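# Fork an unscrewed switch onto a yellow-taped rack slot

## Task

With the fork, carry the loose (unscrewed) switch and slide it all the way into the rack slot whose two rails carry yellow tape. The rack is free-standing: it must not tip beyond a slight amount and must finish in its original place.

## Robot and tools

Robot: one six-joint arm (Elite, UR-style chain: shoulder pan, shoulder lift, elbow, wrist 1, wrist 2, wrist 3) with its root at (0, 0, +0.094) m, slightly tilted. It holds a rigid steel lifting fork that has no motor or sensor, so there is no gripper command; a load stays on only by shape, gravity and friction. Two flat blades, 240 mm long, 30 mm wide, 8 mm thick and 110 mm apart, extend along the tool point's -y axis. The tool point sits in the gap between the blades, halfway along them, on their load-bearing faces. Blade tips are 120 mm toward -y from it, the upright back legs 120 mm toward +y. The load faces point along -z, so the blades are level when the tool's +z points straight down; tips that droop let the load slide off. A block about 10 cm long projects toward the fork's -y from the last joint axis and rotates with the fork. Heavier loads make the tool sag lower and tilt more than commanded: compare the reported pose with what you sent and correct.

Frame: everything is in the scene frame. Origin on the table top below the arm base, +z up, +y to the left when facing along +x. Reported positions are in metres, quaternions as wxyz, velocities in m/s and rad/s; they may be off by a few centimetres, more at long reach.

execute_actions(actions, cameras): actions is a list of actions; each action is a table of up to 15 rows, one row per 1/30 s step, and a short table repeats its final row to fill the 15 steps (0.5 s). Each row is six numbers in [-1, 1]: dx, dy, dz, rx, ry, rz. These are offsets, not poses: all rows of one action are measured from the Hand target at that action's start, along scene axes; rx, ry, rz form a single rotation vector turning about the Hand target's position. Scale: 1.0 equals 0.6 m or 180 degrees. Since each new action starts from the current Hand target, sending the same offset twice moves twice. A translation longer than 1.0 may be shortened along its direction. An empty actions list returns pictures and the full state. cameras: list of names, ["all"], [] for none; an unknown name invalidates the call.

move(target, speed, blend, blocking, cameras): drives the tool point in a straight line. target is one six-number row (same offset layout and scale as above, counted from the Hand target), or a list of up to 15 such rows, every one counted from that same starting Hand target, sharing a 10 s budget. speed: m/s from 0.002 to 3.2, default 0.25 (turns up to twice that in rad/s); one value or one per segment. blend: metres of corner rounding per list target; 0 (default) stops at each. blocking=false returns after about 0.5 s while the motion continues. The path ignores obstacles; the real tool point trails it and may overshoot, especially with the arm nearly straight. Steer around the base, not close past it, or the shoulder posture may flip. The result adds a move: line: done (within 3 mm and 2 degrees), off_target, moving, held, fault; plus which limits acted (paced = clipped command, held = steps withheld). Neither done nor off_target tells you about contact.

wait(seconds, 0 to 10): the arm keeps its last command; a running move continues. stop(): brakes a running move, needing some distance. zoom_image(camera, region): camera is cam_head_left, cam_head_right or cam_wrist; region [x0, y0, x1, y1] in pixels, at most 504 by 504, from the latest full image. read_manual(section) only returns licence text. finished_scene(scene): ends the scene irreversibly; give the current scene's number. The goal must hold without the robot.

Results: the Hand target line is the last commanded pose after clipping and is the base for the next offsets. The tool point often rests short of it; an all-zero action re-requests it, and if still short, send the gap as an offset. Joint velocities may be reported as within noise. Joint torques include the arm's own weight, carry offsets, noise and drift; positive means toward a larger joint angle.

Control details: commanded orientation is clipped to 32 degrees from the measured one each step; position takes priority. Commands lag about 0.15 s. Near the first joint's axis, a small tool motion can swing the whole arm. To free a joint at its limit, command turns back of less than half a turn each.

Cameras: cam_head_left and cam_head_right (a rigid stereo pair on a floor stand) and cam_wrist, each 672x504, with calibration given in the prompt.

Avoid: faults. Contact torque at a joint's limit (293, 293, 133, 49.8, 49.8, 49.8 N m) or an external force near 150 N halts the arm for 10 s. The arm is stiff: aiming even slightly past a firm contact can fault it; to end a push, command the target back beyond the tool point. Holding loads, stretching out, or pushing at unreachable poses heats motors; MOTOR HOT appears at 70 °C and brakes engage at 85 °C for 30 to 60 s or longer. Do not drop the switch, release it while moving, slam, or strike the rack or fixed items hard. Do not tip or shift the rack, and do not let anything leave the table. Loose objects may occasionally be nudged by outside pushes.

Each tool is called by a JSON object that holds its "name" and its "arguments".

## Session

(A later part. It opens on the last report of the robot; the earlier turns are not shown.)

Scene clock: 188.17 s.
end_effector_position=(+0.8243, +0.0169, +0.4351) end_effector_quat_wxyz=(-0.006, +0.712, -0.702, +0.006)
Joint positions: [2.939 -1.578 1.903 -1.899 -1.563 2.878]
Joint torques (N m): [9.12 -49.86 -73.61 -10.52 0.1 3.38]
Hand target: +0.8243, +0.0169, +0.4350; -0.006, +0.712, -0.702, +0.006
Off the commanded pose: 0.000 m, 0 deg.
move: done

{"name": "move", "arguments": {"target": [[0, 0, -0.025, 0, 0, 0], [-0.31667, -0.00366, -0.025, 0, 0, 0], [-0.31667, -0.00366, 0.04667, 0, 0, -0.00067]], "speed": [0.06, 0.22, 0.12], "blend": [0.003, 0.005, 0], "cameras": ["all"]}}

{"name": "zoom_image", "arguments": {"camera": "cam_head_right", "region": [270, 110, 430, 230]}}

{"name": "zoom_image", "arguments": {"camera": "cam_head_right", "region": [360, 150, 440, 230]}}

{"name": "zoom_image", "arguments": {"camera": "cam_head_left", "region": [270, 110, 430, 230]}}

Scene clock: 207.30 s.
end_effector_position=(+0.6344, +0.0147, +0.4628) end_effector_quat_wxyz=(-0.006, +0.711, -0.703, +0.006)
Joint positions: [2.833 -1.941 2.137 -1.768 -1.563 2.775]
Joint torques (N m): [-22.1 -40.55 -101.03 -5.61 1.87 -2.11]
Hand target: +0.6343, +0.0147, +0.4630; -0.006, +0.711, -0.703, +0.006
Off the commanded pose: 0.000 m, 0 deg.
move: done
camera_calibration:
cam_wrist: T_world_to_cam=[[-0.000548854, -0.999642, -0.0267621, 0.0369869], [-0.943988, -0.00831298, 0.329874, 0.317614], [-0.329978, 0.0254441, -0.943646, 0.74008], [0, 0, 0, 1]] pos_world=[0.544054, 0.0207832, 0.59459]

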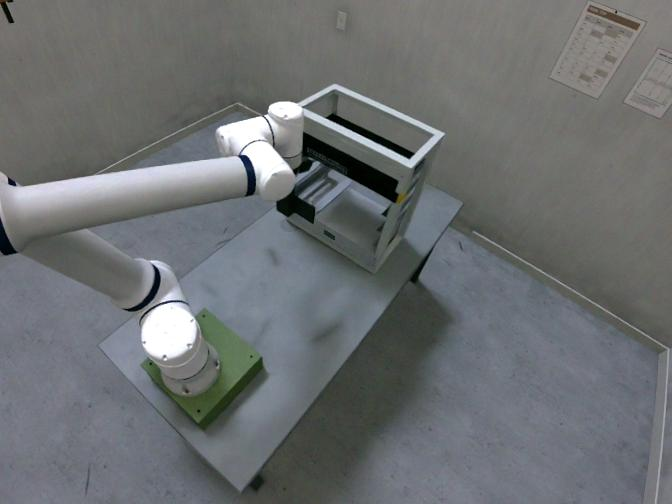

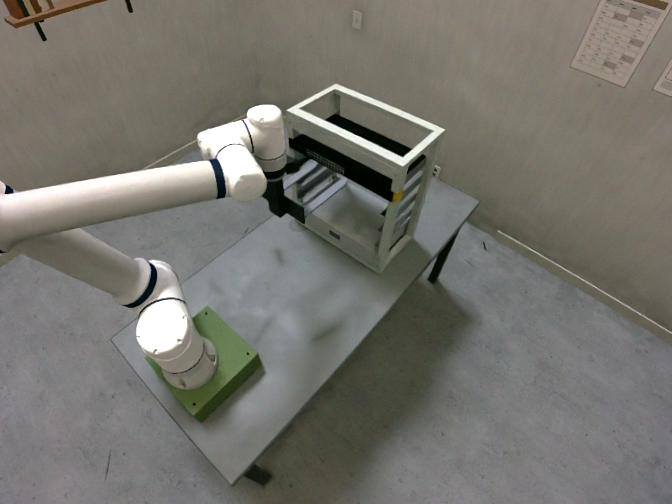

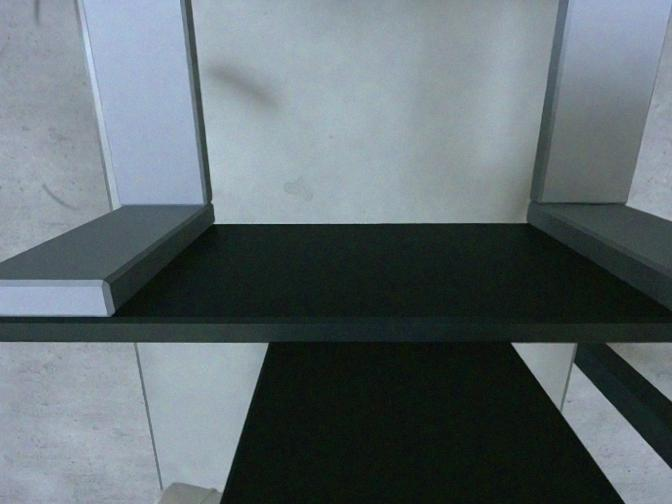

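Scaled by 3.150.

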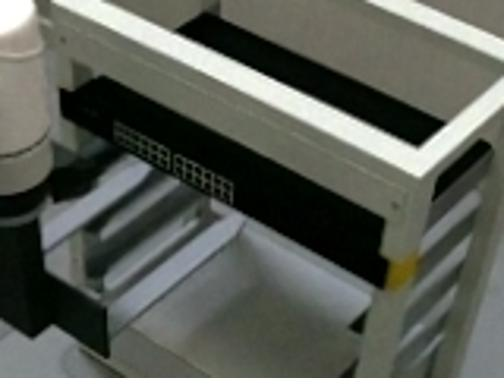

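Scaled by 6.300.

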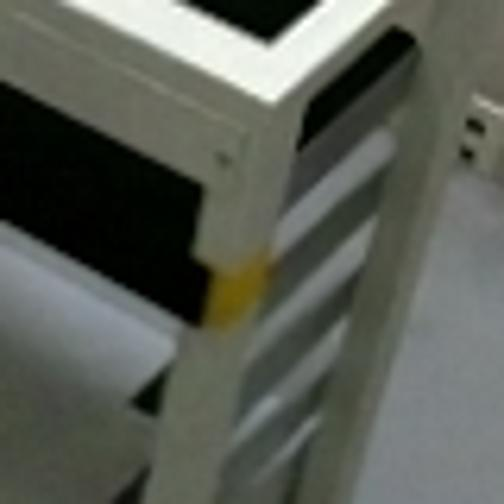

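Scaled by 3.150.

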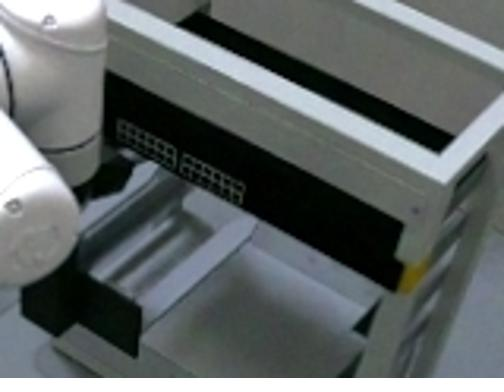

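{"name": "move", "arguments": {"target": [0.025, 0.00028, 0, 0, 0, 0], "speed": 0.08}}

{"name": "move", "arguments": {"target": [0.005, 0.00006, 0, 0, 0, 0], "speed": 0.02}}

{"name": "move", "arguments": {"target": [0.00333, 0.00004, 0, 0, 0, 0], "speed": 0.02}}

{"name": "move", "arguments": {"target": [0.00333, 0.00004, 0, 0, 0, 0], "speed": 0.02}}

Scene clock: 214.07 s.
end_effector_position=(+0.6492, +0.0149, +0.4630) end_effector_quat_wxyz=(-0.006, +0.711, -0.703, +0.006)
Joint positions: [2.845 -1.912 2.118 -1.78 -1.563 2.786]
Joint torques (N m): [8.59 -12.25 -100.81 -10.49 0.78 3.4]
Hand target: +0.6493, +0.0149, +0.4630; -0.006, +0.711, -0.703, +0.006
Off the commanded pose: 0.000 m, 0 deg.
move: done

Scene clock: 214.77 s.
end_effector_position=(+0.6522, +0.0149, +0.4630) end_effector_quat_wxyz=(-0.006, +0.711, -0.703, +0.006)
Joint positions: [2.847 -1.906 2.115 -1.782 -1.563 2.789]
Joint torques (N m): [8.02 -15 -100.68 -10.59 -0.23 3.67]
Hand target: +0.6523, +0.0149, +0.4630; -0.006, +0.711, -0.703, +0.006
Off the commanded pose: 0.000 m, 0 deg.
move: done

Scene clock: 215.47 s.
end_effector_position=(+0.6542, +0.0149, +0.4630) end_effector_quat_wxyz=(-0.006, +0.711, -0.703, +0.006)
Joint positions: [2.848 -1.902 2.112 -1.783 -1.563 2.79]
Joint torques (N m): [8.77 -14.86 -100.06 -10.57 -0.67 3.49]
Hand target: +0.6543, +0.0149, +0.4630; -0.006, +0.711, -0.703, +0.006
Off the commanded pose: 0.000 m, 0 deg.
move: done

Scene clock: 216.17 s.
end_effector_position=(+0.6562, +0.0149, +0.4630) end_effector_quat_wxyz=(-0.006, +0.711, -0.703, +0.006)
Joint positions: [2.85 -1.898 2.11 -1.785 -1.563 2.792]
Joint torques (N m): [10.33 -15.51 -100.81 -10.33 -0.45 3.42]
Hand target: +0.6563, +0.0149, +0.4630; -0.006, +0.711, -0.703, +0.006
Off the commanded pose: 0.000 m, 0 deg.
move: done

{"name": "move", "arguments": {"target": [0.00333, 0.00004, 0, 0, 0, 0], "speed": 0.02}}

{"name": "move", "arguments": {"target": [0.00333, 0.00004, 0, 0, 0, 0], "speed": 0.02}}

{"name": "move", "arguments": {"target": [0.00333, 0.00004, 0, 0, 0, 0], "speed": 0.02}}

Scene clock: 219.37 s.
end_effector_position=(+0.6582, +0.0150, +0.4630) end_effector_quat_wxyz=(-0.006, +0.711, -0.703, +0.006)
Joint positions: [2.851 -1.894 2.107 -1.786 -1.563 2.793]
Joint torques (N m): [9.43 -14.62 -101.05 -10.65 -0.54 3.48]
Hand target: +0.6583, +0.0150, +0.4630; -0.006, +0.711, -0.703, +0.006
Off the commanded pose: 0.000 m, 0 deg.
move: done

Scene clock: 220.07 s.
end_effector_position=(+0.6602, +0.0150, +0.4630) end_effector_quat_wxyz=(-0.006, +0.711, -0.703, +0.006)
Joint positions: [2.853 -1.89 2.104 -1.788 -1.563 2.794]
Joint torques (N m): [4.59 -14.53 -110.76 -16.61 2.55 6.16]
Hand target: +0.6603, +0.0150, +0.4630; -0.006, +0.711, -0.703, +0.006
Off the commanded pose: 0.000 m, 0 deg.
move: done

Scene clock: 220.77 s.
end_effector_position=(+0.6622, +0.0150, +0.4630) end_effector_quat_wxyz=(-0.006, +0.711, -0.703, +0.006)
Joint positions: [2.854 -1.886 2.102 -1.789 -1.563 2.796]
Joint torques (N m): [4.36 -15.04 -111.92 -16.82 2.32 6.17]
Hand target: +0.6623, +0.0150, +0.4630; -0.006, +0.711, -0.703, +0.006
Off the commanded pose: 0.000 m, 0 deg.
move: done

{"name": "move", "arguments": {"target": [0.00167, 0.00002, 0, 0, 0, 0], "speed": 0.02}}

{"name": "move", "arguments": {"target": [0.00167, 0.00002, 0, 0, 0, 0], "speed": 0.02}}

Scene clock: 224.07 s.
end_effector_position=(+0.6633, +0.0150, +0.4630) end_effector_quat_wxyz=(-0.006, +0.711, -0.703, +0.006)
Joint positions: [2.855 -1.884 2.101 -1.79 -1.563 2.796]
Joint torques (N m): [4.3 -14.71 -112.51 -16.76 0.57 5.78]
Hand target: +0.6633, +0.0150, +0.4630; -0.006, +0.711, -0.703, +0.006
Off the commanded pose: 0.000 m, 0 deg.
move: done

Scene clock: 224.77 s.
end_effector_position=(+0.6643, +0.0150, +0.4630) end_effector_quat_wxyz=(-0.006, +0.711, -0.703, +0.006)
Joint positions: [2.856 -1.882 2.099 -1.791 -1.563 2.797]
Joint torques (N m): [6.23 0.92 -111.05 -20.58 3.92 6.72]
Hand target: +0.6643, +0.0150, +0.4630; -0.006, +0.711, -0.703, +0.006
Off the commanded pose: 0.000 m, 0 deg.
move: done

{"name": "move", "arguments": {"target": [0.001, 0.00001, 0, 0, 0, 0], "speed": 0.02}}

{"name": "move", "arguments": {"target": [0.00067, 0.00001, 0, 0, 0, 0], "speed": 0.02, "cameras": ["cam_head_left", "cam_head_right"]}}

{"name": "zoom_image", "arguments": {"camera": "cam_head_right", "region": [360, 150, 440, 230]}}

{"name": "zoom_image", "arguments": {"camera": "cam_head_right", "region": [280, 100, 360, 180]}}

{"name": "zoom_image", "arguments": {"camera": "cam_head_left", "region": [360, 150, 440, 230]}}

Scene clock: 229.30 s.
end_effector_position=(+0.6649, +0.0150, +0.4630) end_effector_quat_wxyz=(-0.006, +0.711, -0.703, +0.006)
Joint positions: [2.856 -1.881 2.099 -1.791 -1.563 2.798]
Joint torques (N m): [8.23 -1.99 -113.54 -21.34 4.46 6.96]
Hand target: +0.6649, +0.0150, +0.4630; -0.006, +0.711, -0.703, +0.006
Off the commanded pose: 0.000 m, 0 deg.
move: done

Scene clock: 230.00 s.
end_effector_position=(+0.6653, +0.0150, +0.4630) end_effector_quat_wxyz=(-0.006, +0.711, -0.703, +0.006)
Joint positions: [2.856 -1.88 2.098 -1.791 -1.563 2.798]
Joint torques (N m): [7.89 2.11 -113.13 -21.78 4.5 7.03]
Hand target: +0.6653, +0.0150, +0.4630; -0.006, +0.711, -0.703, +0.006
Off the commanded pose: 0.000 m, 0 deg.
move: done
Images, in order (width x height): cam_head_left 672x504, cam_head_right 672x504.

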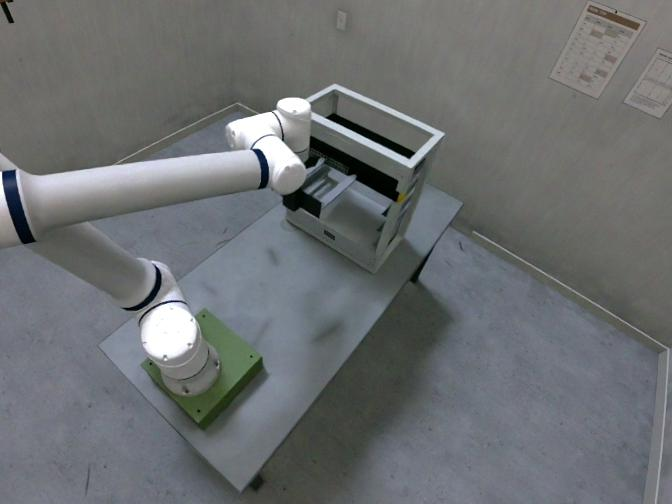

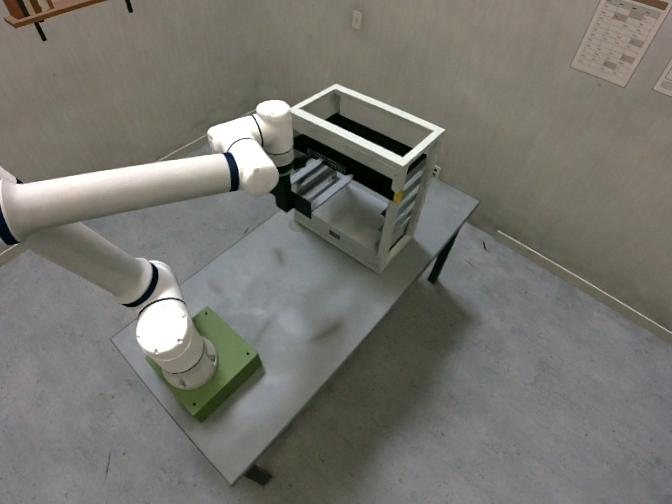

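Scaled by 6.300.

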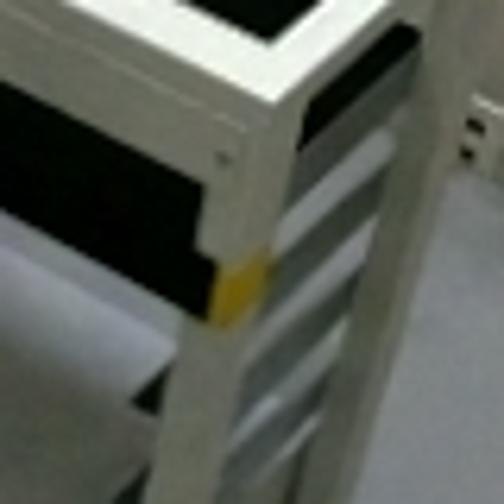

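Scaled by 6.300.

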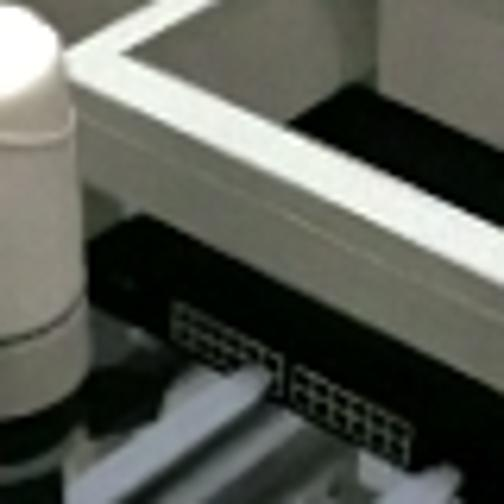

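Scaled by 6.300.

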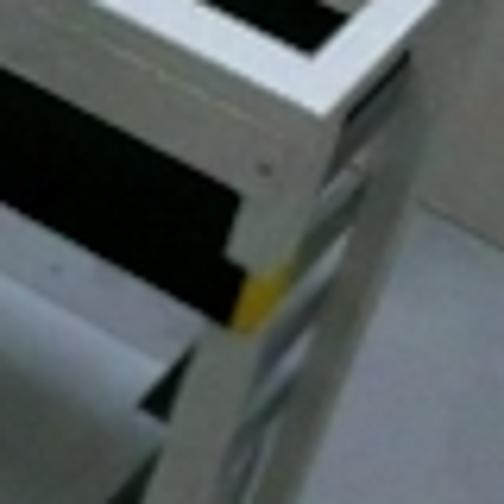

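{"name": "move", "arguments": {"target": [0.00117, 0.00001, 0, 0, 0, 0], "speed": 0.02}}

{"name": "move", "arguments": {"target": [0.00083, 0.00001, 0, 0, 0, 0], "speed": 0.02}}

Scene clock: 236.57 s.
end_effector_position=(+0.6660, +0.0151, +0.4630) end_effector_quat_wxyz=(-0.006, +0.711, -0.703, +0.006)
Joint positions: [2.857 -1.878 2.097 -1.792 -1.563 2.798]
Joint torques (N m): [7.06 18.71 -120.88 -28.57 6.01 9.51]
Hand target: +0.6660, +0.0151, +0.4630; -0.006, +0.711, -0.703, +0.006
Off the commanded pose: 0.000 m, 0 deg.
move: done

Scene clock: 237.27 s.
end_effector_position=(+0.6665, +0.0151, +0.4630) end_effector_quat_wxyz=(-0.006, +0.711, -0.703, +0.006)
Joint positions: [2.857 -1.877 2.096 -1.792 -1.563 2.799]
Joint torques (N m): [3.49 16.52 -124.54 -32.07 8.35 10.89]
Hand target: +0.6665, +0.0151, +0.4630; -0.006, +0.711, -0.703, +0.006
Off the commanded pose: 0.000 m, 0 deg.
move: done

{"name": "move", "arguments": {"target": [0, 0, 0, 0, 0, 0.00167], "speed": 0.02}}

Scene clock: 243.87 s.
end_effector_position=(+0.6666, +0.0150, +0.4630) end_effector_quat_wxyz=(-0.006, +0.713, -0.701, +0.006)
Joint positions: [2.856 -1.877 2.096 -1.792 -1.563 2.792]
Joint torques (N m): [-16.08 0.53 -119.74 -27.99 12.08 -0.17]
Hand target: +0.6665, +0.0151, +0.4630; -0.006, +0.713, -0.701, +0.006
Off the commanded pose: 0.000 m, 0 deg.
move: done

{"name": "move", "arguments": {"target": [0.0004, 0, 0, 0, 0, 0.00167], "speed": 0.02}}

Scene clock: 247.60 s.
end_effector_position=(+0.6667, +0.0151, +0.4630) end_effector_quat_wxyz=(-0.006, +0.715, -0.699, +0.006)
Joint positions: [2.854 -1.877 2.096 -1.792 -1.562 2.786]
Joint torques (N m): [-11.15 2.91 -133.82 -29.93 8.68 -10.12]
Hand target: +0.6668, +0.0151, +0.4630; -0.006, +0.715, -0.699, +0.006
Off the commanded pose: 0.000 m, 0 deg.
move: done

{"name": "move", "arguments": {"target": [-0.1, -0.0011, 0, 0, 0, 0], "speed": 0.12, "cameras": ["all"]}}

{"name": "zoom_image", "arguments": {"camera": "cam_head_right", "region": [360, 150, 440, 230]}}

{"name": "zoom_image", "arguments": {"camera": "cam_head_right", "region": [280, 100, 360, 180]}}

{"name": "zoom_image", "arguments": {"camera": "cam_head_right", "region": [340, 200, 440, 300]}}

Scene clock: 253.63 s.
end_effector_position=(+0.6069, +0.0144, +0.4630) end_effector_quat_wxyz=(-0.006, +0.715, -0.699, +0.006)
Joint positions: [2.807 -1.998 2.168 -1.743 -1.563 2.738]
Joint torques (N m): [-21.32 -34.44 -76.68 -5.65 2.05 -2.53]
Hand target: +0.6068, +0.0144, +0.4630; -0.006, +0.715, -0.699, +0.006
Off the commanded pose: 0.000 m, 0 deg.
move: done
camera_calibration:
cam_wrist: T_world_to_cam=[[0.00991582, -0.999594, -0.0267076, 0.0302507], [-0.943851, -0.0181765, 0.329871, 0.291726], [-0.330222, 0.0219371, -0.943648, 0.731432], [0, 0, 0, 1]] pos_world=[0.516581, 0.0194955, 0.59479]

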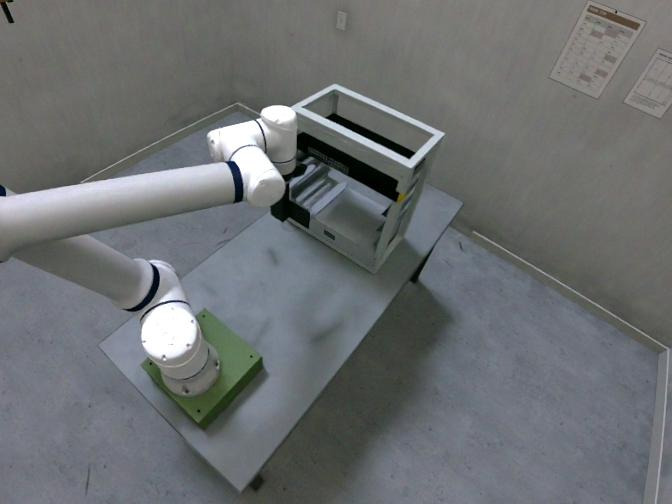

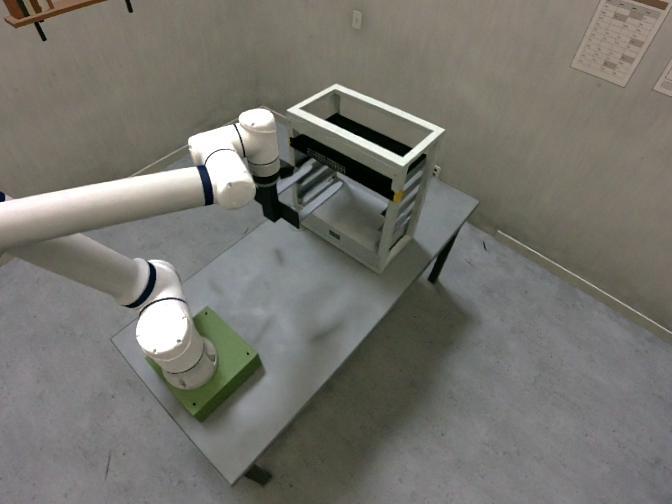

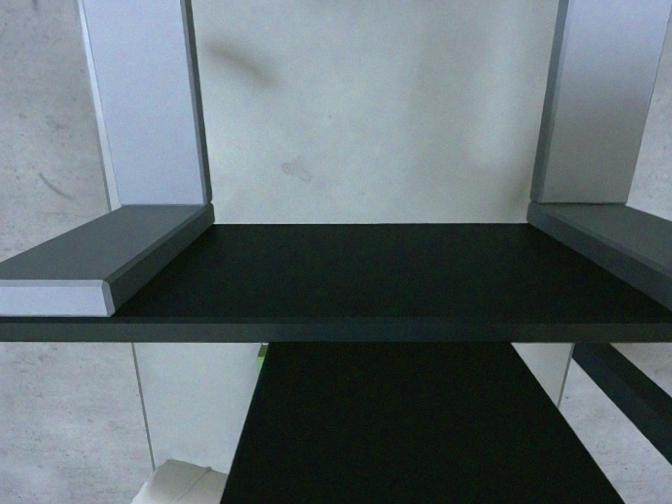

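Scaled by 6.300.

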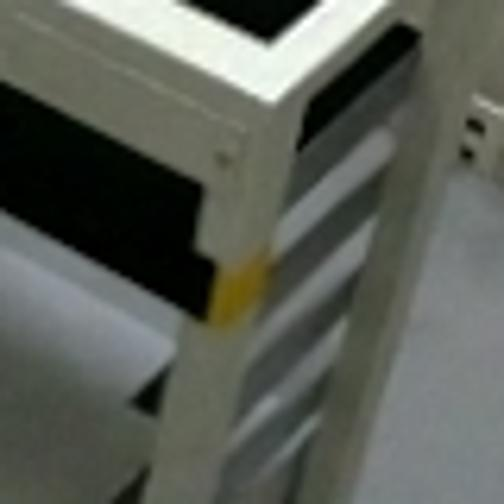

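Scaled by 6.300.

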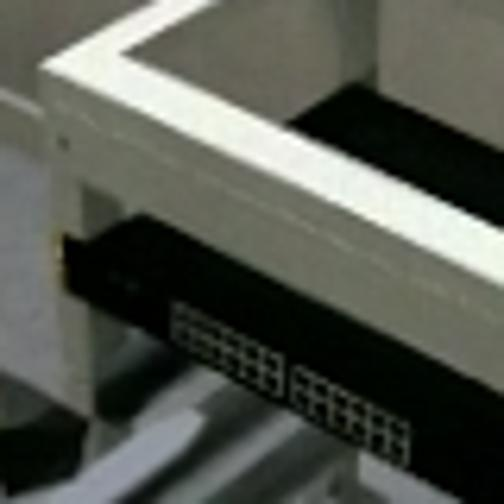

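Scaled by 5.040.

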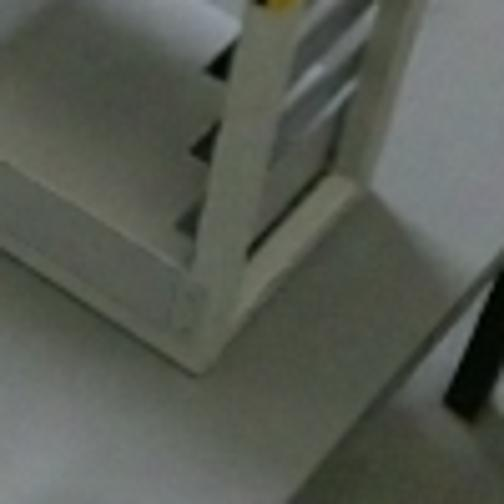

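{"name": "finished_scene", "arguments": {"scene": 2}}

The scene is finished: the task was done.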